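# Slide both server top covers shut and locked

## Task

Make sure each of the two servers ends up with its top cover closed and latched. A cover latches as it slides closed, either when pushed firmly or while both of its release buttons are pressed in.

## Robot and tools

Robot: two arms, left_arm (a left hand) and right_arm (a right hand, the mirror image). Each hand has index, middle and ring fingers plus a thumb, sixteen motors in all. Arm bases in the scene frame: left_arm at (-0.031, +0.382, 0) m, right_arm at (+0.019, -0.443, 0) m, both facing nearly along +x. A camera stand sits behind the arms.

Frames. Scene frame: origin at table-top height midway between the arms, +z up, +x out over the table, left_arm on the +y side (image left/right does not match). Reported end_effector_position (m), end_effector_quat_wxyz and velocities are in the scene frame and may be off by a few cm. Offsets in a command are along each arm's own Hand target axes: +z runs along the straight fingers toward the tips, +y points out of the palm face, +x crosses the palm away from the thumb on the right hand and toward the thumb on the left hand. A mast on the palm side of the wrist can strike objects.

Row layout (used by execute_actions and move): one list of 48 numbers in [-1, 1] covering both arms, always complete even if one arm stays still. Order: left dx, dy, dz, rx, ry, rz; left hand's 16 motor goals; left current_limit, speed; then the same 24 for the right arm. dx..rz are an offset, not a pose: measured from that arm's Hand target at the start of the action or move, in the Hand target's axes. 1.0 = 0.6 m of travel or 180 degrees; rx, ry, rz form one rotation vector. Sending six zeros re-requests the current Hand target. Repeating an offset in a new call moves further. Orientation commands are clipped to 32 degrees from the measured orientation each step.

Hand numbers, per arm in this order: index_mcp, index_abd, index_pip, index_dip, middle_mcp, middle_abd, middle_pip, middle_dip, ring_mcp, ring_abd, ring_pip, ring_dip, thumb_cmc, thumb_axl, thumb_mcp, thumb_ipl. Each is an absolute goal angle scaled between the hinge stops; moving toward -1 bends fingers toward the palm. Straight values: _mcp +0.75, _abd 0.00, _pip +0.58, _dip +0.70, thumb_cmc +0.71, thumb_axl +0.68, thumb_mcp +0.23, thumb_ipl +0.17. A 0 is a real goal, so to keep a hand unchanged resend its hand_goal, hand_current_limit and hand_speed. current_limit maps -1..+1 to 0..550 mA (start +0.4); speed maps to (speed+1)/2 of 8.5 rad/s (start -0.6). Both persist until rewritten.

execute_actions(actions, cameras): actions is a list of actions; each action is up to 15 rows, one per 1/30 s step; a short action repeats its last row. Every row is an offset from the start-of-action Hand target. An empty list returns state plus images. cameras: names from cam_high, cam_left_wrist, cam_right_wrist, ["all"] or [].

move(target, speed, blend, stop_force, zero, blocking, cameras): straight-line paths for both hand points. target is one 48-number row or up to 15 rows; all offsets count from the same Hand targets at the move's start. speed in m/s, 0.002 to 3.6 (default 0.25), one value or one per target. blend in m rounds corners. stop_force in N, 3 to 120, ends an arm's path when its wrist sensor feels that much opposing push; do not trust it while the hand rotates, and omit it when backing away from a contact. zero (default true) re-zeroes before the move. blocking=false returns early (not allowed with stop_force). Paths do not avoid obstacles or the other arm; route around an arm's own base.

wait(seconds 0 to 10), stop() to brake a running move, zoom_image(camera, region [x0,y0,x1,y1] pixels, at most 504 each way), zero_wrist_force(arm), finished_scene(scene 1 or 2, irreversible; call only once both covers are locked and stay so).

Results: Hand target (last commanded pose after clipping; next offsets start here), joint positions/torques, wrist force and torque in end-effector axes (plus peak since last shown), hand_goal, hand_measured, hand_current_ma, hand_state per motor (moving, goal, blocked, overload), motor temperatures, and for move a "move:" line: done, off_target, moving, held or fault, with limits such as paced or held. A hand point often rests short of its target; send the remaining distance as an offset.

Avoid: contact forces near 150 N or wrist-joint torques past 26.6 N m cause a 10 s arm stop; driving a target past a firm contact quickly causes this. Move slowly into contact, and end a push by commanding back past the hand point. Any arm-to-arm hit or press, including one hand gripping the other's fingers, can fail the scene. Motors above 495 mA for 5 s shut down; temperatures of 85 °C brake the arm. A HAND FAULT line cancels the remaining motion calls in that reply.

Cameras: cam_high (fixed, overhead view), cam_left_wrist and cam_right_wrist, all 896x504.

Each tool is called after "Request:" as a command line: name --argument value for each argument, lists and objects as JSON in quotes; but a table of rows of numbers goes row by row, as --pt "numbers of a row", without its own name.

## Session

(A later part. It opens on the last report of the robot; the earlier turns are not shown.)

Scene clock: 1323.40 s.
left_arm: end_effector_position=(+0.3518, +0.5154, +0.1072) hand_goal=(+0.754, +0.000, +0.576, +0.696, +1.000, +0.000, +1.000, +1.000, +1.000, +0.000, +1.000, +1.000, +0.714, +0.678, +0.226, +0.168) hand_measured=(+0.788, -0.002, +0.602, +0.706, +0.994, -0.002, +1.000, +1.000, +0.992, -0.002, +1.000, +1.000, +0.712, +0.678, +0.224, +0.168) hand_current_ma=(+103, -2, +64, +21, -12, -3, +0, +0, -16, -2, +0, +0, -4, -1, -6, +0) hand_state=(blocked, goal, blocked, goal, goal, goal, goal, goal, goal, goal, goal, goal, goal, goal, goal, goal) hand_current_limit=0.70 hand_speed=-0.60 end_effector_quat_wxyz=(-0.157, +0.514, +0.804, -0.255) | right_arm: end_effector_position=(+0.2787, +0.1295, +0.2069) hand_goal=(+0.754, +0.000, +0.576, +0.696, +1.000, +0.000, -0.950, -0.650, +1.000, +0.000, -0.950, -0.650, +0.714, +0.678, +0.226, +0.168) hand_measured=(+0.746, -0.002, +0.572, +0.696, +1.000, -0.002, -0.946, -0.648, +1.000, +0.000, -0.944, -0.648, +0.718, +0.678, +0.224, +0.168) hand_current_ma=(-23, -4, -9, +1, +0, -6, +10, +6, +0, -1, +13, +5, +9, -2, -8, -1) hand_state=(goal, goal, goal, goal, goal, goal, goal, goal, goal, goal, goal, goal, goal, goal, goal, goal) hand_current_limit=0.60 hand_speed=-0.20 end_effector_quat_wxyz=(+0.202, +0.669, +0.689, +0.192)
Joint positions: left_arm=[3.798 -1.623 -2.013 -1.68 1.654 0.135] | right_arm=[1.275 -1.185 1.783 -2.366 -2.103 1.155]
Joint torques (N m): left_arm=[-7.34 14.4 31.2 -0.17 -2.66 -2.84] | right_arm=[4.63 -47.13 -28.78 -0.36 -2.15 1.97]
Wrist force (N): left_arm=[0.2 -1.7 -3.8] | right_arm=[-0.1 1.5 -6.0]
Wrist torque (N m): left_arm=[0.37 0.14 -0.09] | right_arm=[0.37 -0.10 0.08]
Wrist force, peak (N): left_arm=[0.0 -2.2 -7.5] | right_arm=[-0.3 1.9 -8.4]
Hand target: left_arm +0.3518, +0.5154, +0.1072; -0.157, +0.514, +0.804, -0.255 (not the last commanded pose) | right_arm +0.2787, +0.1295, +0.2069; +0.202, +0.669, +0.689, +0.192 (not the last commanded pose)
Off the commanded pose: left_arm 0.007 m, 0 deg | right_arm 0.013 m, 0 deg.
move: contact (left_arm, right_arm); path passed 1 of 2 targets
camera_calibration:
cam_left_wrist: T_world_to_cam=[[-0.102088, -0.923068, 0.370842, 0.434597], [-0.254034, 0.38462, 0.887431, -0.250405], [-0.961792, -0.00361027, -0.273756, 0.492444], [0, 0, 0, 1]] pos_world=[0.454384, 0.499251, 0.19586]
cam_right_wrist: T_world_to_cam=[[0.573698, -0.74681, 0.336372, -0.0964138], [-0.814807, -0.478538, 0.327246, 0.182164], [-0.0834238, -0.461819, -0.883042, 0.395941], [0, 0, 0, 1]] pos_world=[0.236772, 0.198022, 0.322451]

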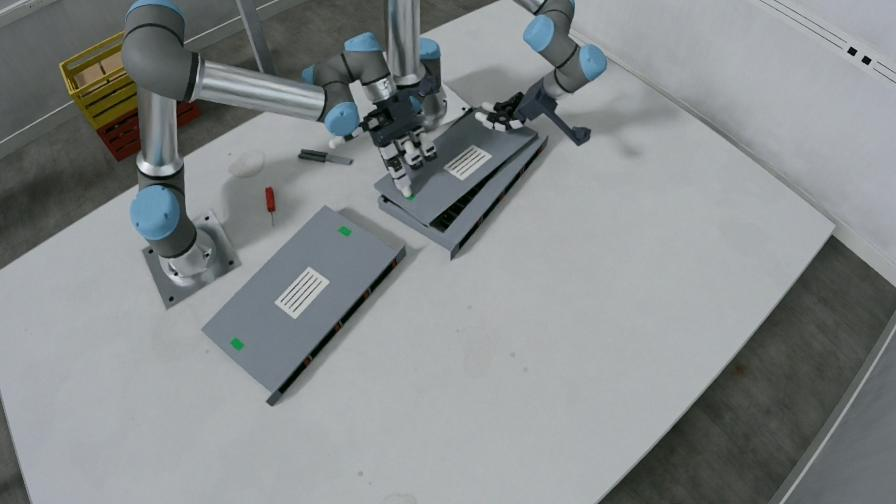

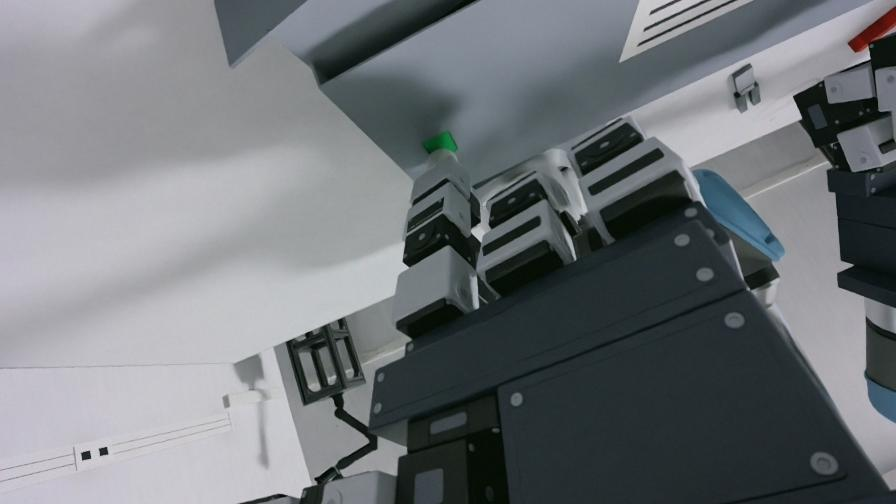

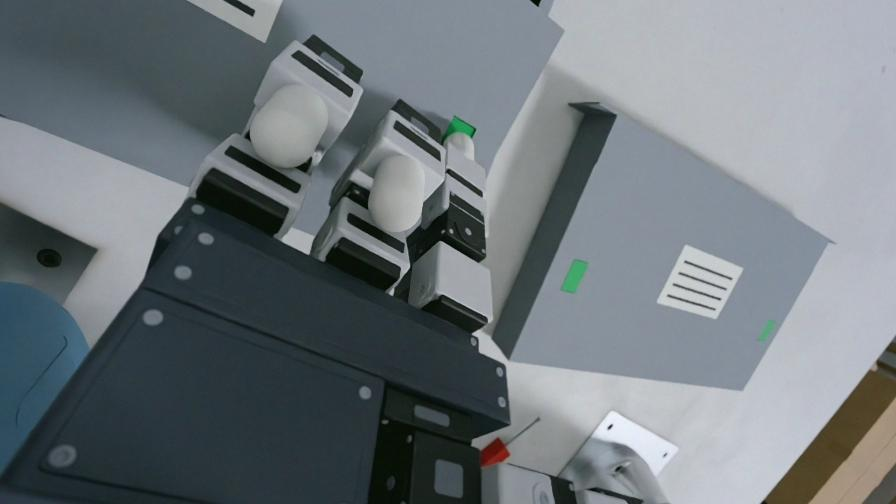

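Request:
move --target '[-0.0027,-0.0237,0.0165,0,0,0,0.754,0,0.576,0.696,1,0,1,1,1,0,1,1,0.714,0.678,0.226,0.168,0.7,-0.6,-0.0082,0.0062,0.004,0,0,0,0.754,0,0.576,0.696,1,0,-0.95,-0.65,1,0,-0.95,-0.65,0.714,0.678,0.226,0.168,0.6,-0.2]' --speed 0.02 --stop_force 25 --cameras '["cam_high","cam_left_wrist","cam_right_wrist"]'

Request:
zoom_image --camera "cam_left_wrist" --region '[340, 30, 520, 180]'

Request:
zoom_image --camera "cam_right_wrist" --region '[380, 30, 560, 180]'

Scene clock: 1335.80 s.
left_arm: end_effector_position=(+0.3368, +0.5066, +0.1072) hand_goal=(+0.754, +0.000, +0.576, +0.696, +1.000, +0.000, +1.000, +1.000, +1.000, +0.000, +1.000, +1.000, +0.714, +0.678, +0.226, +0.168) hand_measured=(+0.786, +0.008, +0.602, +0.706, +0.994, -0.002, +1.000, +1.000, +0.992, -0.002, +1.000, +1.000, +0.712, +0.678, +0.224, +0.168) hand_current_ma=(+92, +14, +64, +21, -12, -3, +0, +0, -16, -2, +0, +0, -4, -1, -6, +0) hand_state=(blocked, goal, blocked, goal, goal, goal, goal, goal, goal, goal, goal, goal, goal, goal, goal, goal) hand_current_limit=0.70 hand_speed=-0.60 end_effector_quat_wxyz=(-0.157, +0.514, +0.804, -0.255) | right_arm: end_effector_position=(+0.2832, +0.1246, +0.2070) hand_goal=(+0.754, +0.000, +0.576, +0.696, +1.000, +0.000, -0.950, -0.650, +1.000, +0.000, -0.950, -0.650, +0.714, +0.678, +0.226, +0.168) hand_measured=(+0.746, -0.010, +0.572, +0.696, +1.000, -0.002, -0.946, -0.648, +1.000, +0.000, -0.944, -0.648, +0.718, +0.678, +0.224, +0.168) hand_current_ma=(-27, -23, -13, +0, +0, -6, +10, +6, +0, -1, +13, +5, +9, -2, -8, -1) hand_state=(goal, goal, goal, goal, goal, goal, goal, goal, goal, goal, goal, goal, goal, goal, goal, goal) hand_current_limit=0.60 hand_speed=-0.20 end_effector_quat_wxyz=(+0.202, +0.669, +0.689, +0.192)
Joint positions: left_arm=[3.801 -1.582 -2.055 -1.678 1.655 0.138] | right_arm=[1.265 -1.192 1.796 -2.378 -2.101 1.143]
Joint torques (N m): left_arm=[8.97 28.99 9.24 1.96 1.86 2.37] | right_arm=[-7.75 -47.22 -12.22 -3.76 1.07 -1.94]
Wrist force (N): left_arm=[0.8 -0.8 -5.3] | right_arm=[0.2 1.5 -5.6]
Wrist torque (N m): left_arm=[0.37 0.19 -0.05] | right_arm=[0.34 -0.03 0.11]
Wrist force, peak (N): left_arm=[0.4 -0.7 -5.8] | right_arm=[-0.2 1.4 -7.8]
Hand target: left_arm +0.3368, +0.5066, +0.1072; -0.157, +0.514, +0.804, -0.255 | right_arm +0.2832, +0.1246, +0.2070; +0.202, +0.669, +0.689, +0.192
Off the commanded pose: left_arm 0.000 m, 0 deg | right_arm 0.000 m, 0 deg.
move: done
camera_calibration:
cam_left_wrist: T_world_to_cam=[[-0.102088, -0.923068, 0.370842, 0.424932], [-0.254034, 0.38462, 0.887431, -0.250856], [-0.961792, -0.00361027, -0.273756, 0.477889], [0, 0, 0, 1]] pos_world=[0.439284, 0.490451, 0.19586]
cam_right_wrist: T_world_to_cam=[[0.573698, -0.74681, 0.336372, -0.102637], [-0.814807, -0.478538, 0.327246, 0.183615], [-0.0834238, -0.461819, -0.883042, 0.394108], [0, 0, 0, 1]] pos_world=[0.241372, 0.193222, 0.322451]

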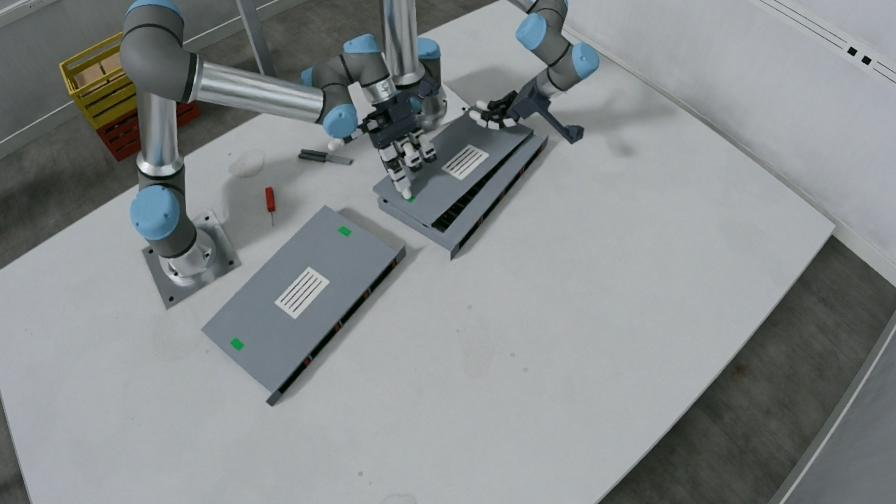

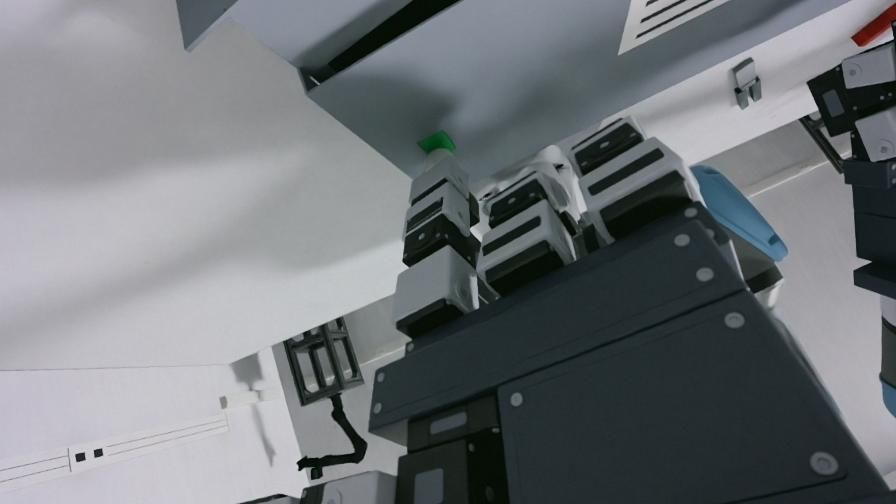

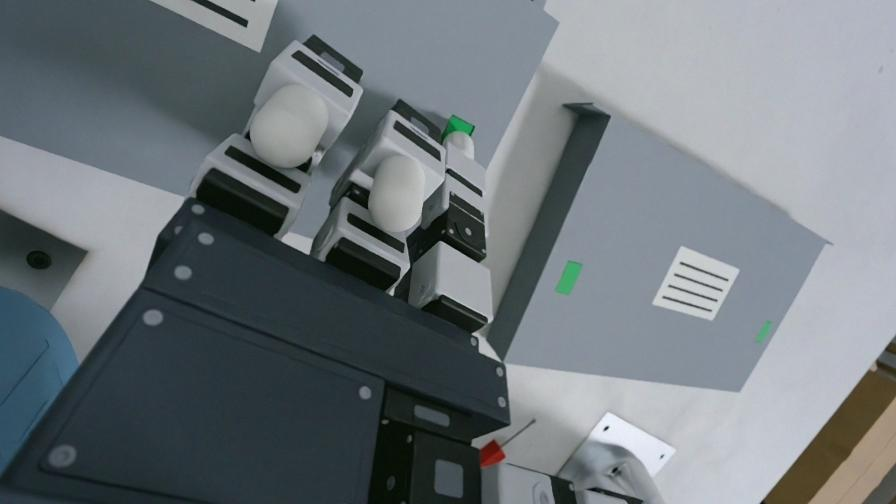

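Scaled by 2.800 from the camera's 896x504 image, which has a finer 1280x720 frame.

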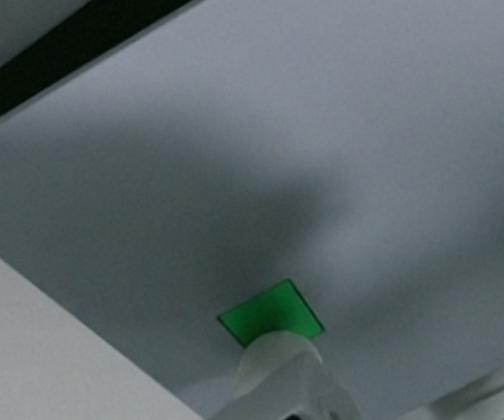

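Scaled by 2.800 from the camera's 896x504 image, which has a finer 1280x720 frame.

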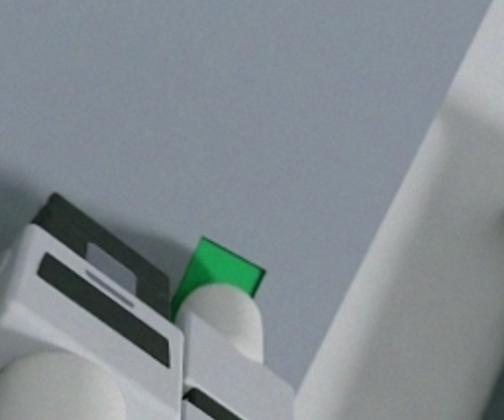

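Request:
move --target '[-0.0027,-0.0237,0.0165,0,0,0,0.754,0,0.576,0.696,1,0,1,1,1,0,1,1,0.714,0.678,0.226,0.168,0.7,-0.6,-0.0082,0.0062,0.004,0,0,0,0.754,0,0.576,0.696,1,0,-0.95,-0.65,1,0,-0.95,-0.65,0.714,0.678,0.226,0.168,0.6,-0.2]' --speed 0.02 --stop_force 25 --cameras '["cam_high","cam_left_wrist","cam_right_wrist"]'

Request:
zoom_image --camera "cam_left_wrist" --region '[240, 0, 520, 200]'

Request:
zoom_image --camera "cam_high" --region '[360, 90, 560, 270]'

Scene clock: 1345.47 s.
left_arm: end_effector_position=(+0.3217, +0.4978, +0.1072) hand_goal=(+0.754, +0.000, +0.576, +0.696, +1.000, +0.000, +1.000, +1.000, +1.000, +0.000, +1.000, +1.000, +0.714, +0.678, +0.226, +0.168) hand_measured=(+0.786, +0.026, +0.602, +0.704, +0.994, -0.002, +1.000, +1.000, +0.992, -0.002, +1.000, +1.000, +0.712, +0.678, +0.224, +0.168) hand_current_ma=(+91, +57, +64, +17, -12, -3, +0, +0, -16, -2, +0, +0, -4, -1, -6, +0) hand_state=(blocked, blocked, blocked, goal, goal, goal, goal, goal, goal, goal, goal, goal, goal, goal, goal, goal) hand_current_limit=0.70 hand_speed=-0.60 end_effector_quat_wxyz=(-0.157, +0.514, +0.804, -0.255) | right_arm: end_effector_position=(+0.2878, +0.1198, +0.2071) hand_goal=(+0.754, +0.000, +0.576, +0.696, +1.000, +0.000, -0.950, -0.650, +1.000, +0.000, -0.950, -0.650, +0.714, +0.678, +0.226, +0.168) hand_measured=(+0.756, -0.004, +0.574, +0.696, +1.000, -0.002, -0.946, -0.648, +1.000, +0.000, -0.944, -0.648, +0.718, +0.678, +0.224, +0.168) hand_current_ma=(+4, -7, -4, +0, +0, -6, +10, +6, +0, -1, +13, +5, +9, -2, -8, -1) hand_state=(goal, goal, goal, goal, goal, goal, goal, goal, goal, goal, goal, goal, goal, goal, goal, goal) hand_current_limit=0.60 hand_speed=-0.20 end_effector_quat_wxyz=(+0.202, +0.669, +0.689, +0.192)
Joint positions: left_arm=[3.803 -1.54 -2.097 -1.678 1.657 0.14] | right_arm=[1.254 -1.2 1.809 -2.389 -2.099 1.131]
Joint torques (N m): left_arm=[8 25.45 8.03 -0.4 1.36 2.39] | right_arm=[-5.82 -50.25 -14.24 -4.31 0.93 -1.91]
Wrist force (N): left_arm=[1.5 -0.9 -7.1] | right_arm=[-0.3 0.9 -0.2]
Wrist torque (N m): left_arm=[0.54 0.35 0.00] | right_arm=[0.00 0.02 0.10]
Wrist force, peak (N): left_arm=[1.5 -0.7 -8.4] | right_arm=[0.7 1.0 -7.2]
Hand target: left_arm +0.3217, +0.4978, +0.1072; -0.157, +0.514, +0.804, -0.255 | right_arm +0.2878, +0.1198, +0.2071; +0.202, +0.669, +0.689, +0.192
Off the commanded pose: left_arm 0.000 m, 0 deg | right_arm 0.000 m, 0 deg.
move: done
camera_calibration:
cam_left_wrist: T_world_to_cam=[[-0.102088, -0.923068, 0.370842, 0.415278], [-0.254034, 0.38462, 0.887431, -0.251282], [-0.961792, -0.00361027, -0.273756, 0.46343], [0, 0, 0, 1]] pos_world=[0.424284, 0.481651, 0.19586]
cam_right_wrist: T_world_to_cam=[[0.573698, -0.74681, 0.336372, -0.108837], [-0.814807, -0.478538, 0.327246, 0.184952], [-0.0834238, -0.461819, -0.883042, 0.392355], [0, 0, 0, 1]] pos_world=[0.245872, 0.188422, 0.322551]

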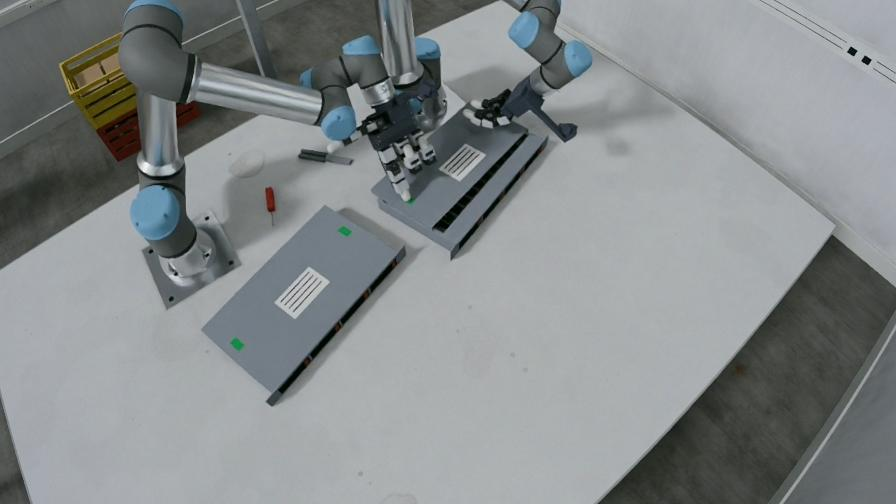

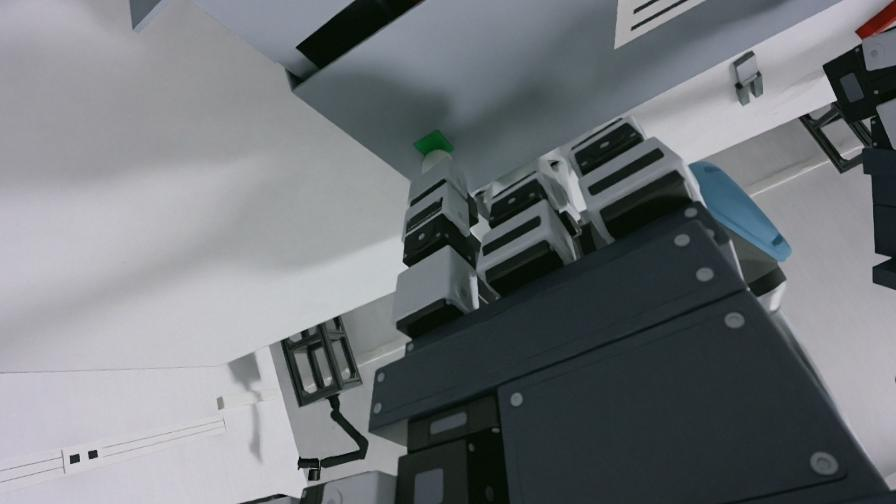

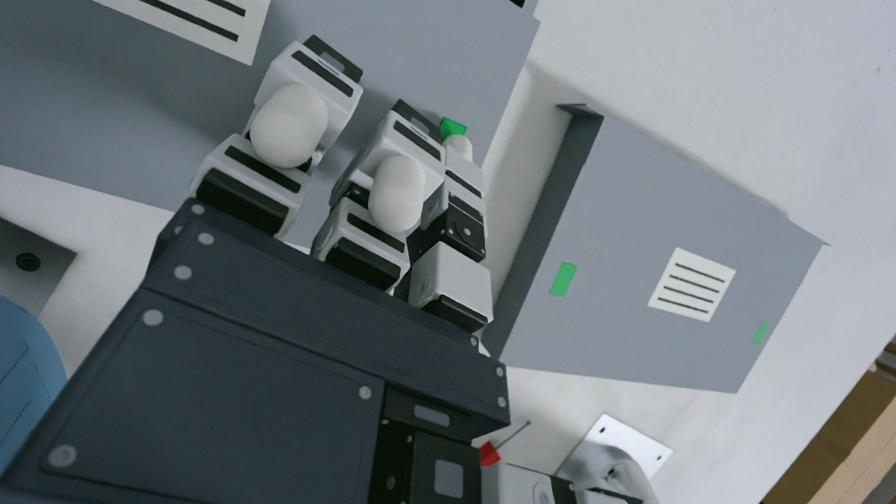

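Scaled by 1.800 from the camera's 896x504 image, which has a finer 1280x720 frame.

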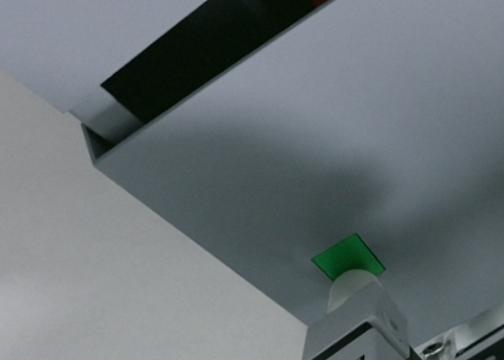

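Scaled by 2.520 from the camera's 896x504 image, which has a finer 1280x720 frame.

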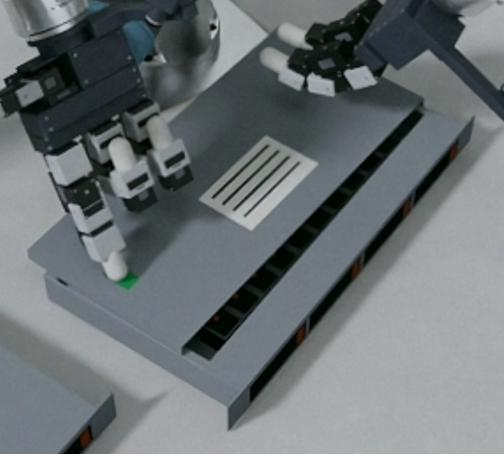

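Request:
zoom_image --camera "cam_high" --region '[490, 110, 560, 170]'

Request:
zoom_image --camera "cam_high" --region '[360, 180, 470, 270]'

Request:
zoom_image --camera "cam_left_wrist" --region '[240, 0, 420, 120]'

Request:
zoom_image --camera "cam_right_wrist" --region '[400, 0, 580, 180]'

Scaled by 7.200 from the camera's 896x504 image, which has a finer 1280x720 frame.

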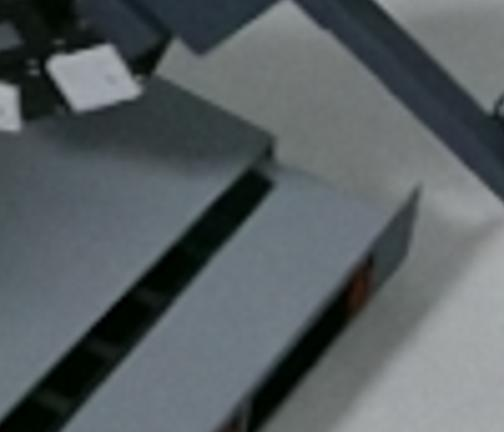

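Scaled by 4.582 from the camera's 896x504 image, which has a finer 1280x720 frame.

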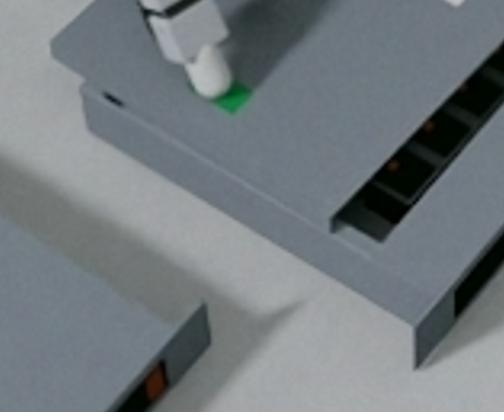

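Scaled by 2.800 from the camera's 896x504 image, which has a finer 1280x720 frame.

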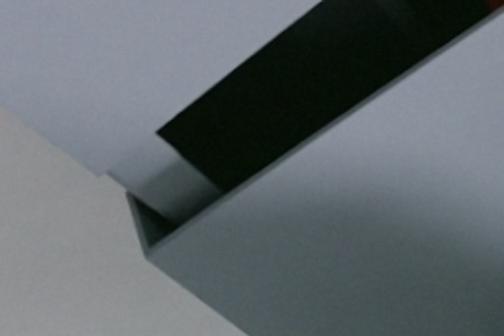

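Scaled by 2.800 from the camera's 896x504 image, which has a finer 1280x720 frame.

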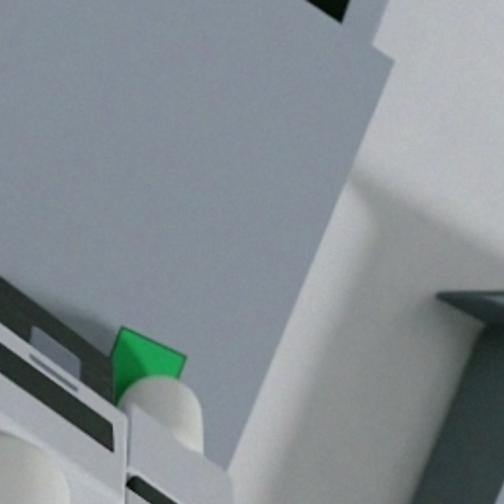

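Request:
move --target '[0,0,0,0,0,0,0.754,0,0.576,0.696,1,0,1,1,1,0,1,1,0.714,0.678,0.226,0.168,0.7,-0.6,0.0005,-0.0134,0.0211,0,0,0,0.754,0,0.576,0.696,1,0,-0.95,-0.65,1,0,-0.95,-0.65,0.714,0.678,0.226,0.168,0.6,-0.2]' --speed 0.01 --stop_force 6 --cameras '["cam_right_wrist"]'

Request:
zoom_image --camera "cam_right_wrist" --region '[380, 30, 560, 180]'

Scene clock: 1431.80 s.
left_arm: end_effector_position=(+0.3217, +0.4978, +0.1072) hand_goal=(+0.754, +0.000, +0.576, +0.696, +1.000, +0.000, +1.000, +1.000, +1.000, +0.000, +1.000, +1.000, +0.714, +0.678, +0.226, +0.168) hand_measured=(+0.786, +0.026, +0.602, +0.704, +0.994, -0.002, +1.000, +1.000, +0.992, -0.002, +1.000, +1.000, +0.712, +0.678, +0.224, +0.168) hand_current_ma=(+91, +57, +64, +17, -12, -3, +0, +0, -16, -2, +0, +0, -4, -1, -6, +0) hand_state=(blocked, blocked, blocked, goal, goal, goal, goal, goal, goal, goal, goal, goal, goal, goal, goal, goal) hand_current_limit=0.70 hand_speed=-0.60 end_effector_quat_wxyz=(-0.157, +0.514, +0.804, -0.255) | right_arm: end_effector_position=(+0.2878, +0.1198, +0.2034) hand_goal=(+0.754, +0.000, +0.576, +0.696, +1.000, +0.000, -0.950, -0.650, +1.000, +0.000, -0.950, -0.650, +0.714, +0.678, +0.226, +0.168) hand_measured=(+0.744, -0.006, +0.570, +0.696, +1.000, -0.002, -0.946, -0.648, +1.000, +0.000, -0.944, -0.648, +0.718, +0.678, +0.224, +0.168) hand_current_ma=(-31, -14, -15, -1, +0, -6, +10, +6, +0, -1, +13, +5, +9, -2, -8, -1) hand_state=(goal, goal, goal, goal, goal, goal, goal, goal, goal, goal, goal, goal, goal, goal, goal, goal) hand_current_limit=0.60 hand_speed=-0.20 end_effector_quat_wxyz=(+0.202, +0.669, +0.689, +0.192)
Joint positions: left_arm=[3.803 -1.54 -2.097 -1.678 1.657 0.14] | right_arm=[1.254 -1.195 1.813 -2.398 -2.099 1.131]
Joint torques (N m): left_arm=[8.11 25.59 8.8 1.48 1.19 2.62] | right_arm=[-6.02 -47.87 -30.49 -0.33 0.84 -1.04]
Wrist force (N): left_arm=[1.2 -1.1 -6.6] | right_arm=[0.0 1.2 -4.3]
Wrist torque (N m): left_arm=[0.51 0.27 -0.02] | right_arm=[0.21 -0.08 0.09]
Wrist force, peak (N): left_arm=[1.4 -0.8 -7.6] | right_arm=[0.2 1.9 -6.5]
Hand target: left_arm +0.3217, +0.4978, +0.1072; -0.157, +0.514, +0.804, -0.255 | right_arm +0.2878, +0.1198, +0.2034; +0.202, +0.669, +0.689, +0.192 (not the last commanded pose)
Off the commanded pose: left_arm 0.000 m, 0 deg | right_arm 0.011 m, 0 deg.
move: contact (right_arm)
camera_calibration:
cam_right_wrist: T_world_to_cam=[[0.573698, -0.74681, 0.336372, -0.107593], [-0.814807, -0.478538, 0.327246, 0.186162], [-0.0834238, -0.461819, -0.883042, 0.389088], [0, 0, 0, 1]] pos_world=[0.245872, 0.188422, 0.318851]
Images, in order (width x height): cam_right_wrist 896x504.

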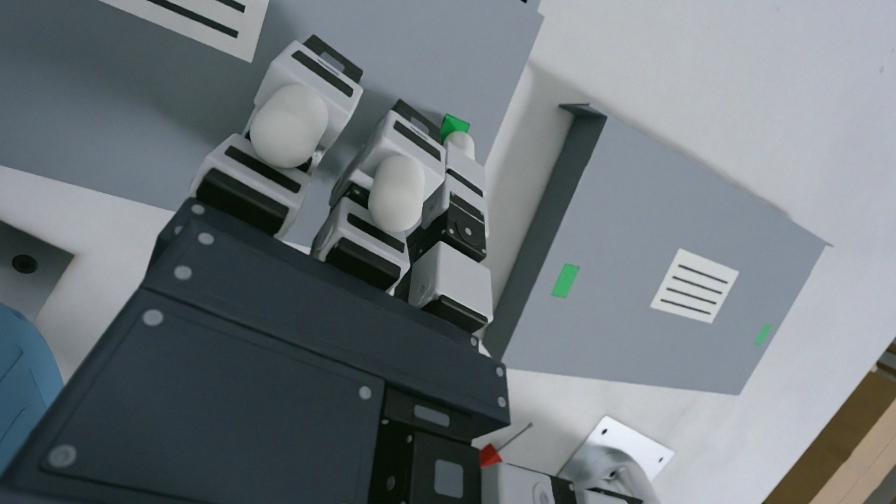

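Scaled by 2.800 from the camera's 896x504 image, which has a finer 1280x720 frame.

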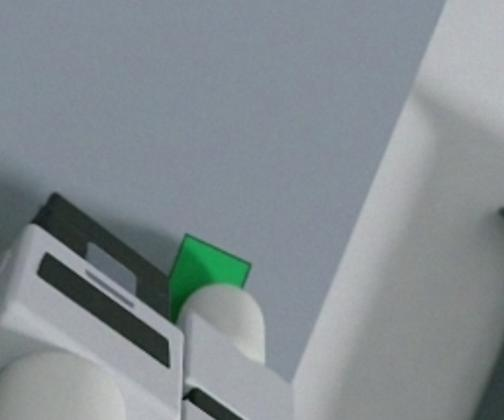

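Request:
move --target '[0.0038,-0.0217,0.015,0,0,0,0.754,0,0.576,0.696,1,0,1,1,1,0,1,1,0.714,0.678,0.226,0.168,0.7,-0.6,0,0,0,0,0,0,0.754,0,0.576,0.696,1,0,-0.95,-0.65,1,0,-0.95,-0.65,0.714,0.678,0.226,0.168,0.6,-0.2]' --speed 0.02 --stop_force 25 --cameras '["cam_high","cam_left_wrist","cam_right_wrist"]'

Request:
zoom_image --camera "cam_left_wrist" --region '[200, 0, 480, 180]'

Request:
zoom_image --camera "cam_high" --region '[360, 180, 470, 270]'

Request:
zoom_image --camera "cam_high" --region '[470, 90, 560, 170]'

Scene clock: 1442.57 s.
left_arm: end_effector_position=(+0.3064, +0.4932, +0.1072) hand_goal=(+0.754, +0.000, +0.576, +0.696, +1.000, +0.000, +1.000, +1.000, +1.000, +0.000, +1.000, +1.000, +0.714, +0.678, +0.226, +0.168) hand_measured=(+0.786, +0.018, +0.602, +0.704, +0.994, -0.002, +1.000, +1.000, +0.992, -0.002, +1.000, +1.000, +0.712, +0.678, +0.224, +0.168) hand_current_ma=(+91, +35, +64, +16, -12, -3, +0, +0, -16, -2, +0, +0, -4, -1, -6, +0) hand_state=(blocked, goal, blocked, goal, goal, goal, goal, goal, goal, goal, goal, goal, goal, goal, goal, goal) hand_current_limit=0.70 hand_speed=-0.60 end_effector_quat_wxyz=(-0.157, +0.514, +0.804, -0.255) | right_arm: end_effector_position=(+0.2878, +0.1198, +0.2034) hand_goal=(+0.754, +0.000, +0.576, +0.696, +1.000, +0.000, -0.950, -0.650, +1.000, +0.000, -0.950, -0.650, +0.714, +0.678, +0.226, +0.168) hand_measured=(+0.742, +0.004, +0.568, +0.694, +1.000, -0.002, -0.946, -0.648, +1.000, +0.000, -0.944, -0.648, +0.718, +0.678, +0.224, +0.168) hand_current_ma=(-37, +8, -23, -6, +0, -6, +10, +6, +0, -1, +13, +5, +9, -2, -8, -1) hand_state=(goal, goal, goal, goal, goal, goal, goal, goal, goal, goal, goal, goal, goal, goal, goal, goal) hand_current_limit=0.60 hand_speed=-0.20 end_effector_quat_wxyz=(+0.202, +0.669, +0.689, +0.192)
Joint positions: left_arm=[3.816 -1.499 -2.135 -1.68 1.664 0.15] | right_arm=[1.254 -1.195 1.813 -2.398 -2.099 1.131]
Joint torques (N m): left_arm=[9.07 24.49 7.12 -0.8 1.62 2.22] | right_arm=[-5.04 -48.17 -30.05 -1.24 0.81 -1]
Wrist force (N): left_arm=[0.3 -0.6 -8.8] | right_arm=[-0.7 1.5 -2.1]
Wrist torque (N m): left_arm=[0.67 0.26 -0.10] | right_arm=[0.04 -0.07 0.04]
Wrist force, peak (N): left_arm=[0.6 -0.7 -8.9] | right_arm=[0.0 1.8 -4.7]
Hand target: left_arm +0.3064, +0.4932, +0.1072; -0.157, +0.514, +0.804, -0.255 | right_arm +0.2878, +0.1198, +0.2034; +0.202, +0.669, +0.689, +0.192
Off the commanded pose: left_arm 0.000 m, 0 deg | right_arm 0.000 m, 0 deg.
move: done
camera_calibration:
cam_left_wrist: T_world_to_cam=[[-0.102088, -0.923068, 0.370842, 0.40947], [-0.254034, 0.38462, 0.887431, -0.253399], [-0.961792, -0.00361027, -0.273756, 0.448698], [0, 0, 0, 1]] pos_world=[0.408984, 0.477051, 0.19586]
cam_right_wrist: T_world_to_cam=[[0.573698, -0.74681, 0.336372, -0.107593], [-0.814807, -0.478538, 0.327246, 0.186162], [-0.0834238, -0.461819, -0.883042, 0.389088], [0, 0, 0, 1]] pos_world=[0.245872, 0.188422, 0.318851]

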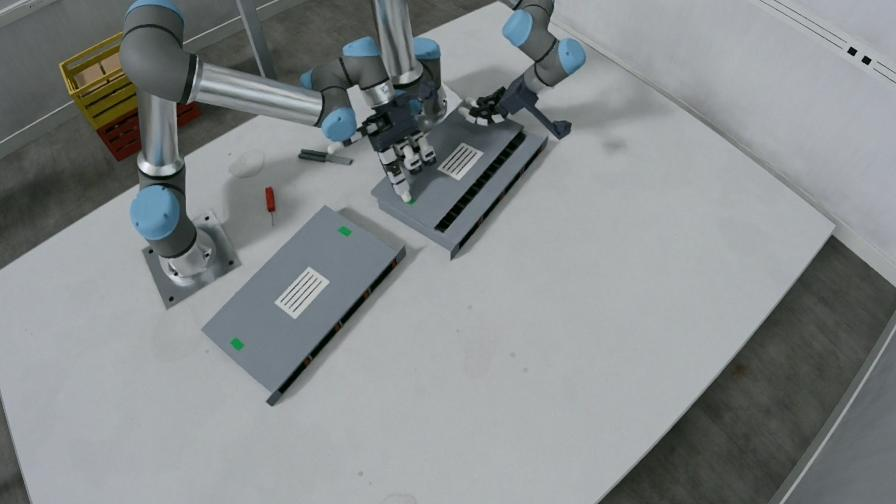

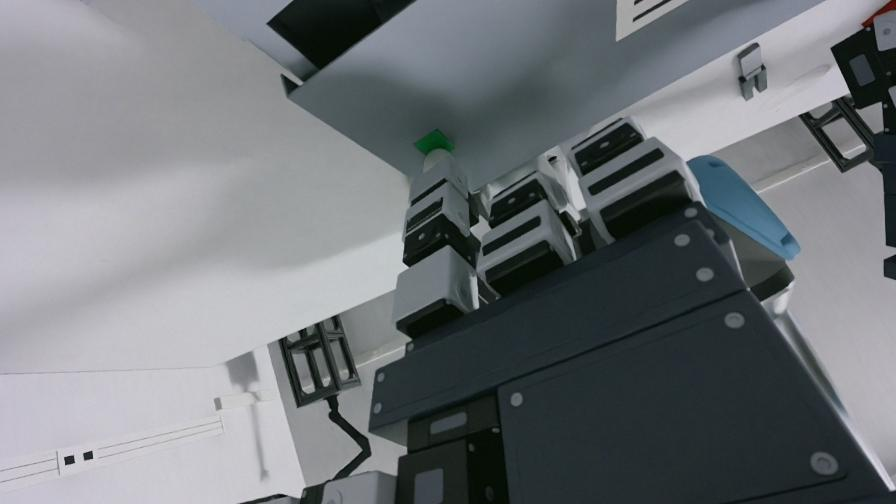

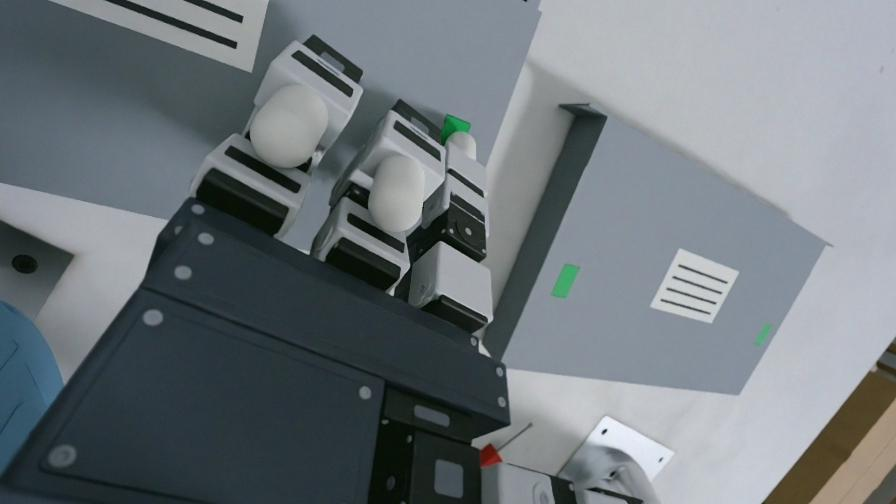

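Scaled by 1.800 from the camera's 896x504 image, which has a finer 1280x720 frame.

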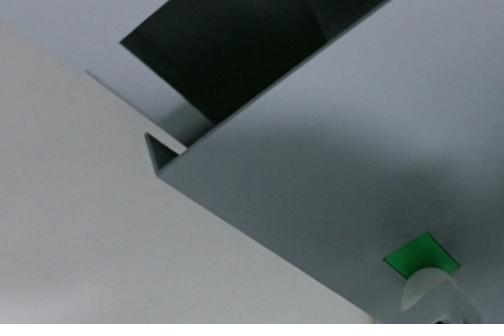

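Scaled by 4.582 from the camera's 896x504 image, which has a finer 1280x720 frame.

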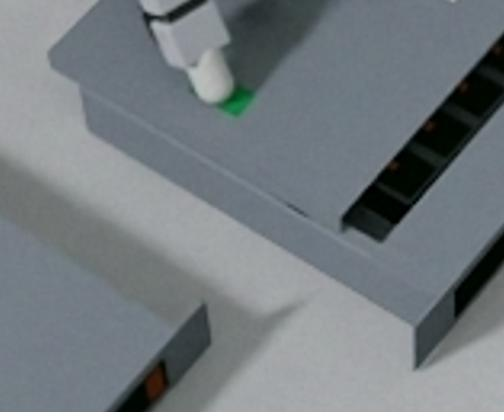

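Scaled by 5.600 from the camera's 896x504 image, which has a finer 1280x720 frame.

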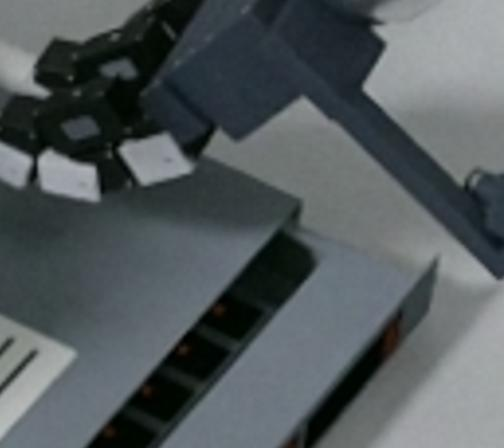

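Request:
zoom_image --camera "cam_right_wrist" --region '[440, 0, 560, 100]'

Request:
zoom_image --camera "cam_high" --region '[365, 180, 415, 220]'

Request:
zoom_image --camera "cam_high" --region '[410, 210, 460, 260]'

Request:
zoom_image --camera "cam_left_wrist" --region '[230, 0, 350, 100]'

Scaled by 4.200 from the camera's 896x504 image, which has a finer 1280x720 frame.

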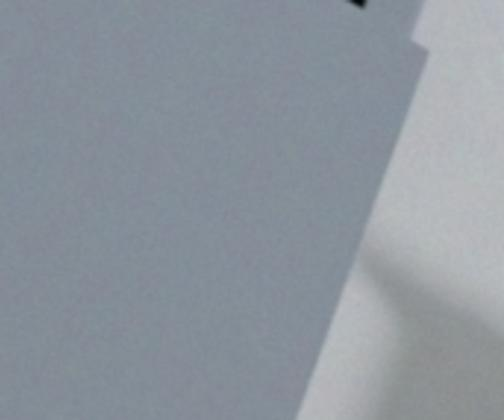

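Scaled by 10.080 from the camera's 896x504 image, which has a finer 1280x720 frame.

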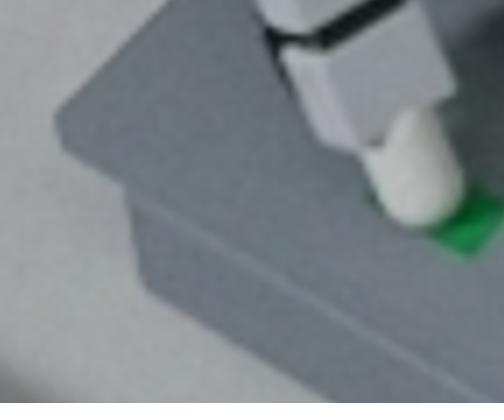

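Scaled by 10.080 from the camera's 896x504 image, which has a finer 1280x720 frame.

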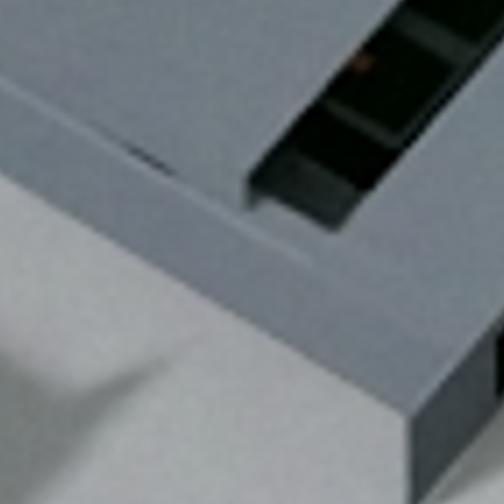

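Scaled by 4.200 from the camera's 896x504 image, which has a finer 1280x720 frame.

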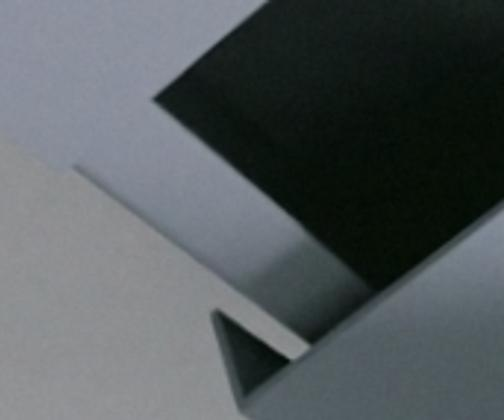

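Request:
move --target '[-0.0065,-0.0008,0.0006,0,0,0,0.754,0,0.576,0.696,1,0,1,1,1,0,1,1,0.714,0.678,0.226,0.168,0.7,-0.6,-0.0063,0.0009,0.0017,0,0,0,0.754,0,0.576,0.696,1,0,-0.95,-0.65,1,0,-0.95,-0.65,0.714,0.678,0.226,0.168,0.6,-0.2]' --speed 0.01 --stop_force 25 --cameras '["cam_high","cam_left_wrist","cam_right_wrist"]'

Request:
zoom_image --camera "cam_left_wrist" --region '[230, 0, 350, 100]'

Request:
zoom_image --camera "cam_high" --region '[365, 180, 465, 260]'

Request:
zoom_image --camera "cam_high" --region '[490, 100, 560, 160]'

Scene clock: 1499.27 s.
left_arm: end_effector_position=(+0.3075, +0.4894, +0.1072) hand_goal=(+0.754, +0.000, +0.576, +0.696, +1.000, +0.000, +1.000, +1.000, +1.000, +0.000, +1.000, +1.000, +0.714, +0.678, +0.226, +0.168) hand_measured=(+0.786, +0.042, +0.602, +0.704, +0.994, -0.002, +1.000, +1.000, +0.992, -0.002, +1.000, +1.000, +0.712, +0.678, +0.224, +0.168) hand_current_ma=(+91, +101, +64, +15, -12, -3, +0, +0, -16, -2, +0, +0, -4, -1, -6, +0) hand_state=(blocked, blocked, blocked, goal, goal, goal, goal, goal, goal, goal, goal, goal, goal, goal, goal, goal) hand_current_limit=0.70 hand_speed=-0.60 end_effector_quat_wxyz=(-0.157, +0.514, +0.804, -0.255) | right_arm: end_effector_position=(+0.2889, +0.1161, +0.2029) hand_goal=(+0.754, +0.000, +0.576, +0.696, +1.000, +0.000, -0.950, -0.650, +1.000, +0.000, -0.950, -0.650, +0.714, +0.678, +0.226, +0.168) hand_measured=(+0.740, -0.022, +0.566, +0.694, +1.000, -0.002, -0.946, -0.648, +1.000, +0.000, -0.944, -0.648, +0.718, +0.678, +0.224, +0.168) hand_current_ma=(-45, -64, -27, -6, +0, -6, +10, +6, +0, -1, +13, +5, +9, -2, -8, -1) hand_state=(goal, blocked, goal, goal, goal, goal, goal, goal, goal, goal, goal, goal, goal, goal, goal, goal) hand_current_limit=0.60 hand_speed=-0.20 end_effector_quat_wxyz=(+0.202, +0.669, +0.689, +0.192)
Joint positions: left_arm=[3.806 -1.499 -2.135 -1.681 1.658 0.142] | right_arm=[1.25 -1.201 1.824 -2.406 -2.099 1.127]
Joint torques (N m): left_arm=[-7.33 19.36 29.95 -0.53 -3.44 -2.64] | right_arm=[-7.13 -47.67 -12.02 -3.57 1.1 -1.89]
Wrist force (N): left_arm=[2.4 -1.4 -4.2] | right_arm=[1.0 1.8 -4.3]
Wrist torque (N m): left_arm=[0.34 0.34 0.21] | right_arm=[0.20 0.06 0.17]
Wrist force, peak (N): left_arm=[0.5 -0.6 -9.1] | right_arm=[0.5 1.7 -6.0]
Hand target: left_arm +0.3075, +0.4894, +0.1072; -0.157, +0.514, +0.804, -0.255 | right_arm +0.2889, +0.1161, +0.2029; +0.202, +0.669, +0.689, +0.192
Off the commanded pose: left_arm 0.000 m, 0 deg | right_arm 0.000 m, 0 deg.
move: done
camera_calibration:
cam_left_wrist: T_world_to_cam=[[-0.102088, -0.923068, 0.370842, 0.406037], [-0.254034, 0.38462, 0.887431, -0.251747], [-0.961792, -0.00361027, -0.273756, 0.44977], [0, 0, 0, 1]] pos_world=[0.410084, 0.473251, 0.19596]
cam_right_wrist: T_world_to_cam=[[0.573698, -0.74681, 0.336372, -0.110894], [-0.814807, -0.478538, 0.327246, 0.185404], [-0.0834238, -0.461819, -0.883042, 0.386983], [0, 0, 0, 1]] pos_world=[0.246972, 0.184622, 0.318351]

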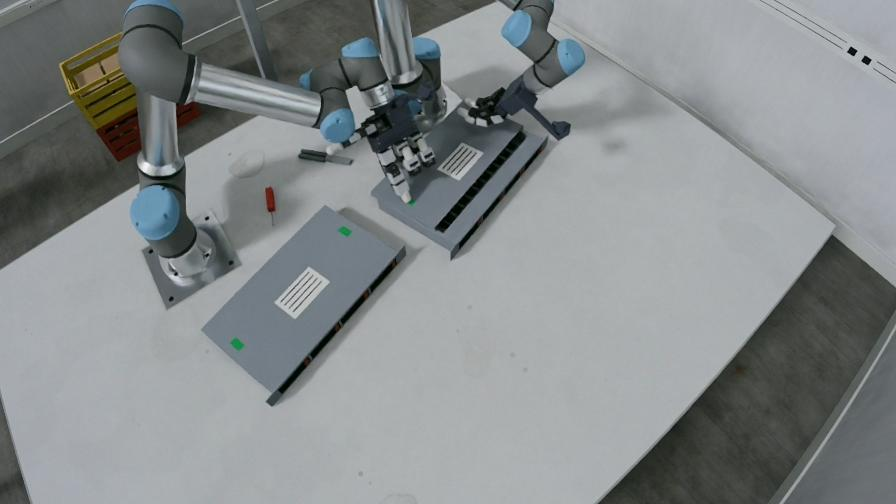

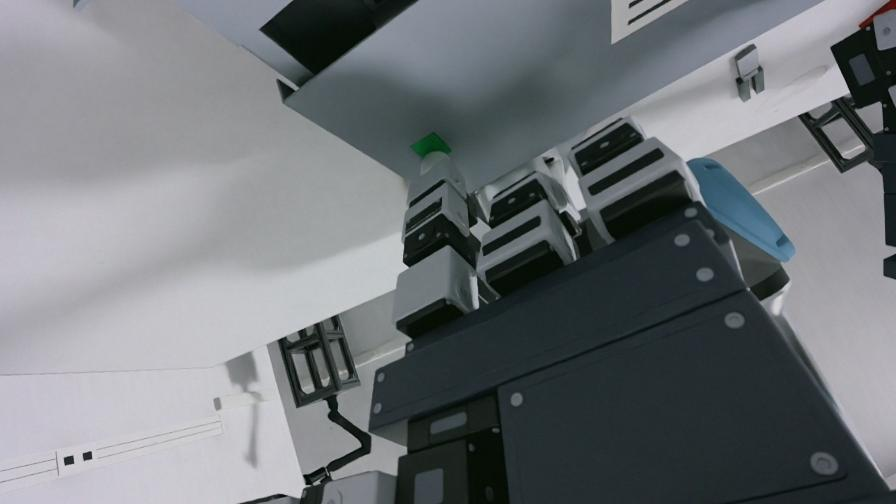

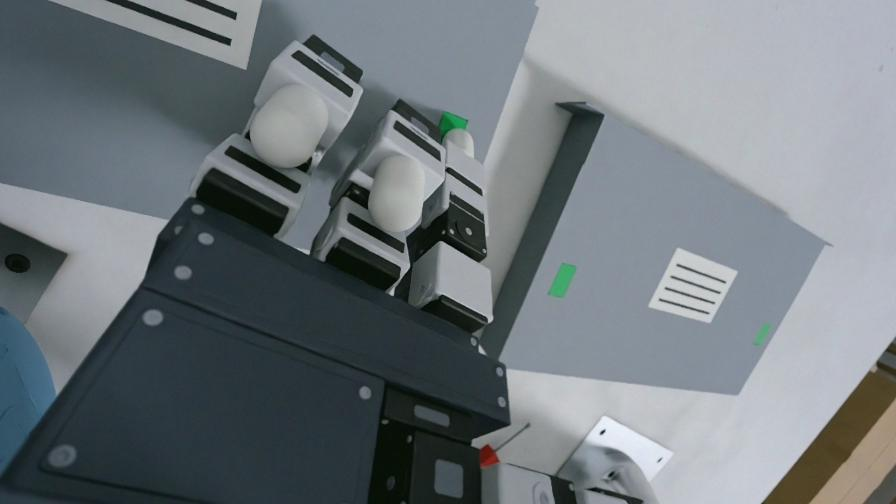

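Scaled by 4.200 from the camera's 896x504 image, which has a finer 1280x720 frame.

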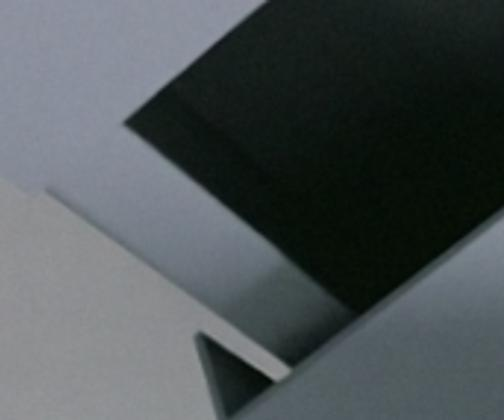

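Scaled by 5.040 from the camera's 896x504 image, which has a finer 1280x720 frame.

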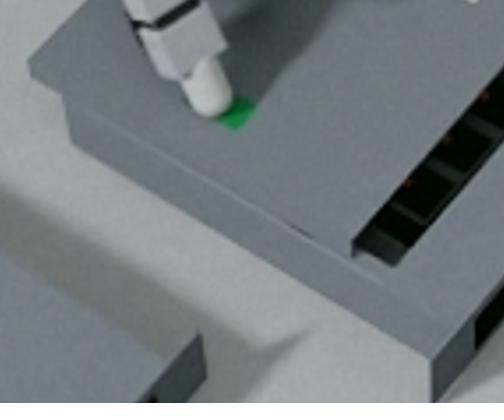

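Scaled by 7.200 from the camera's 896x504 image, which has a finer 1280x720 frame.

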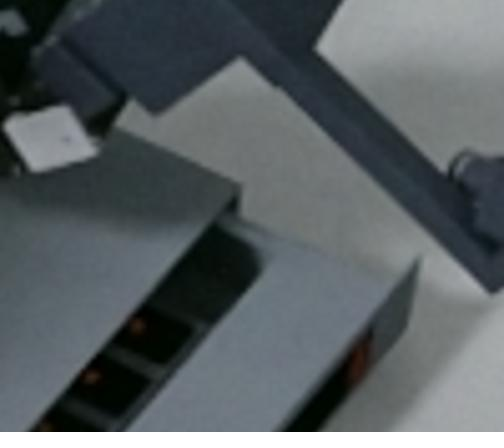

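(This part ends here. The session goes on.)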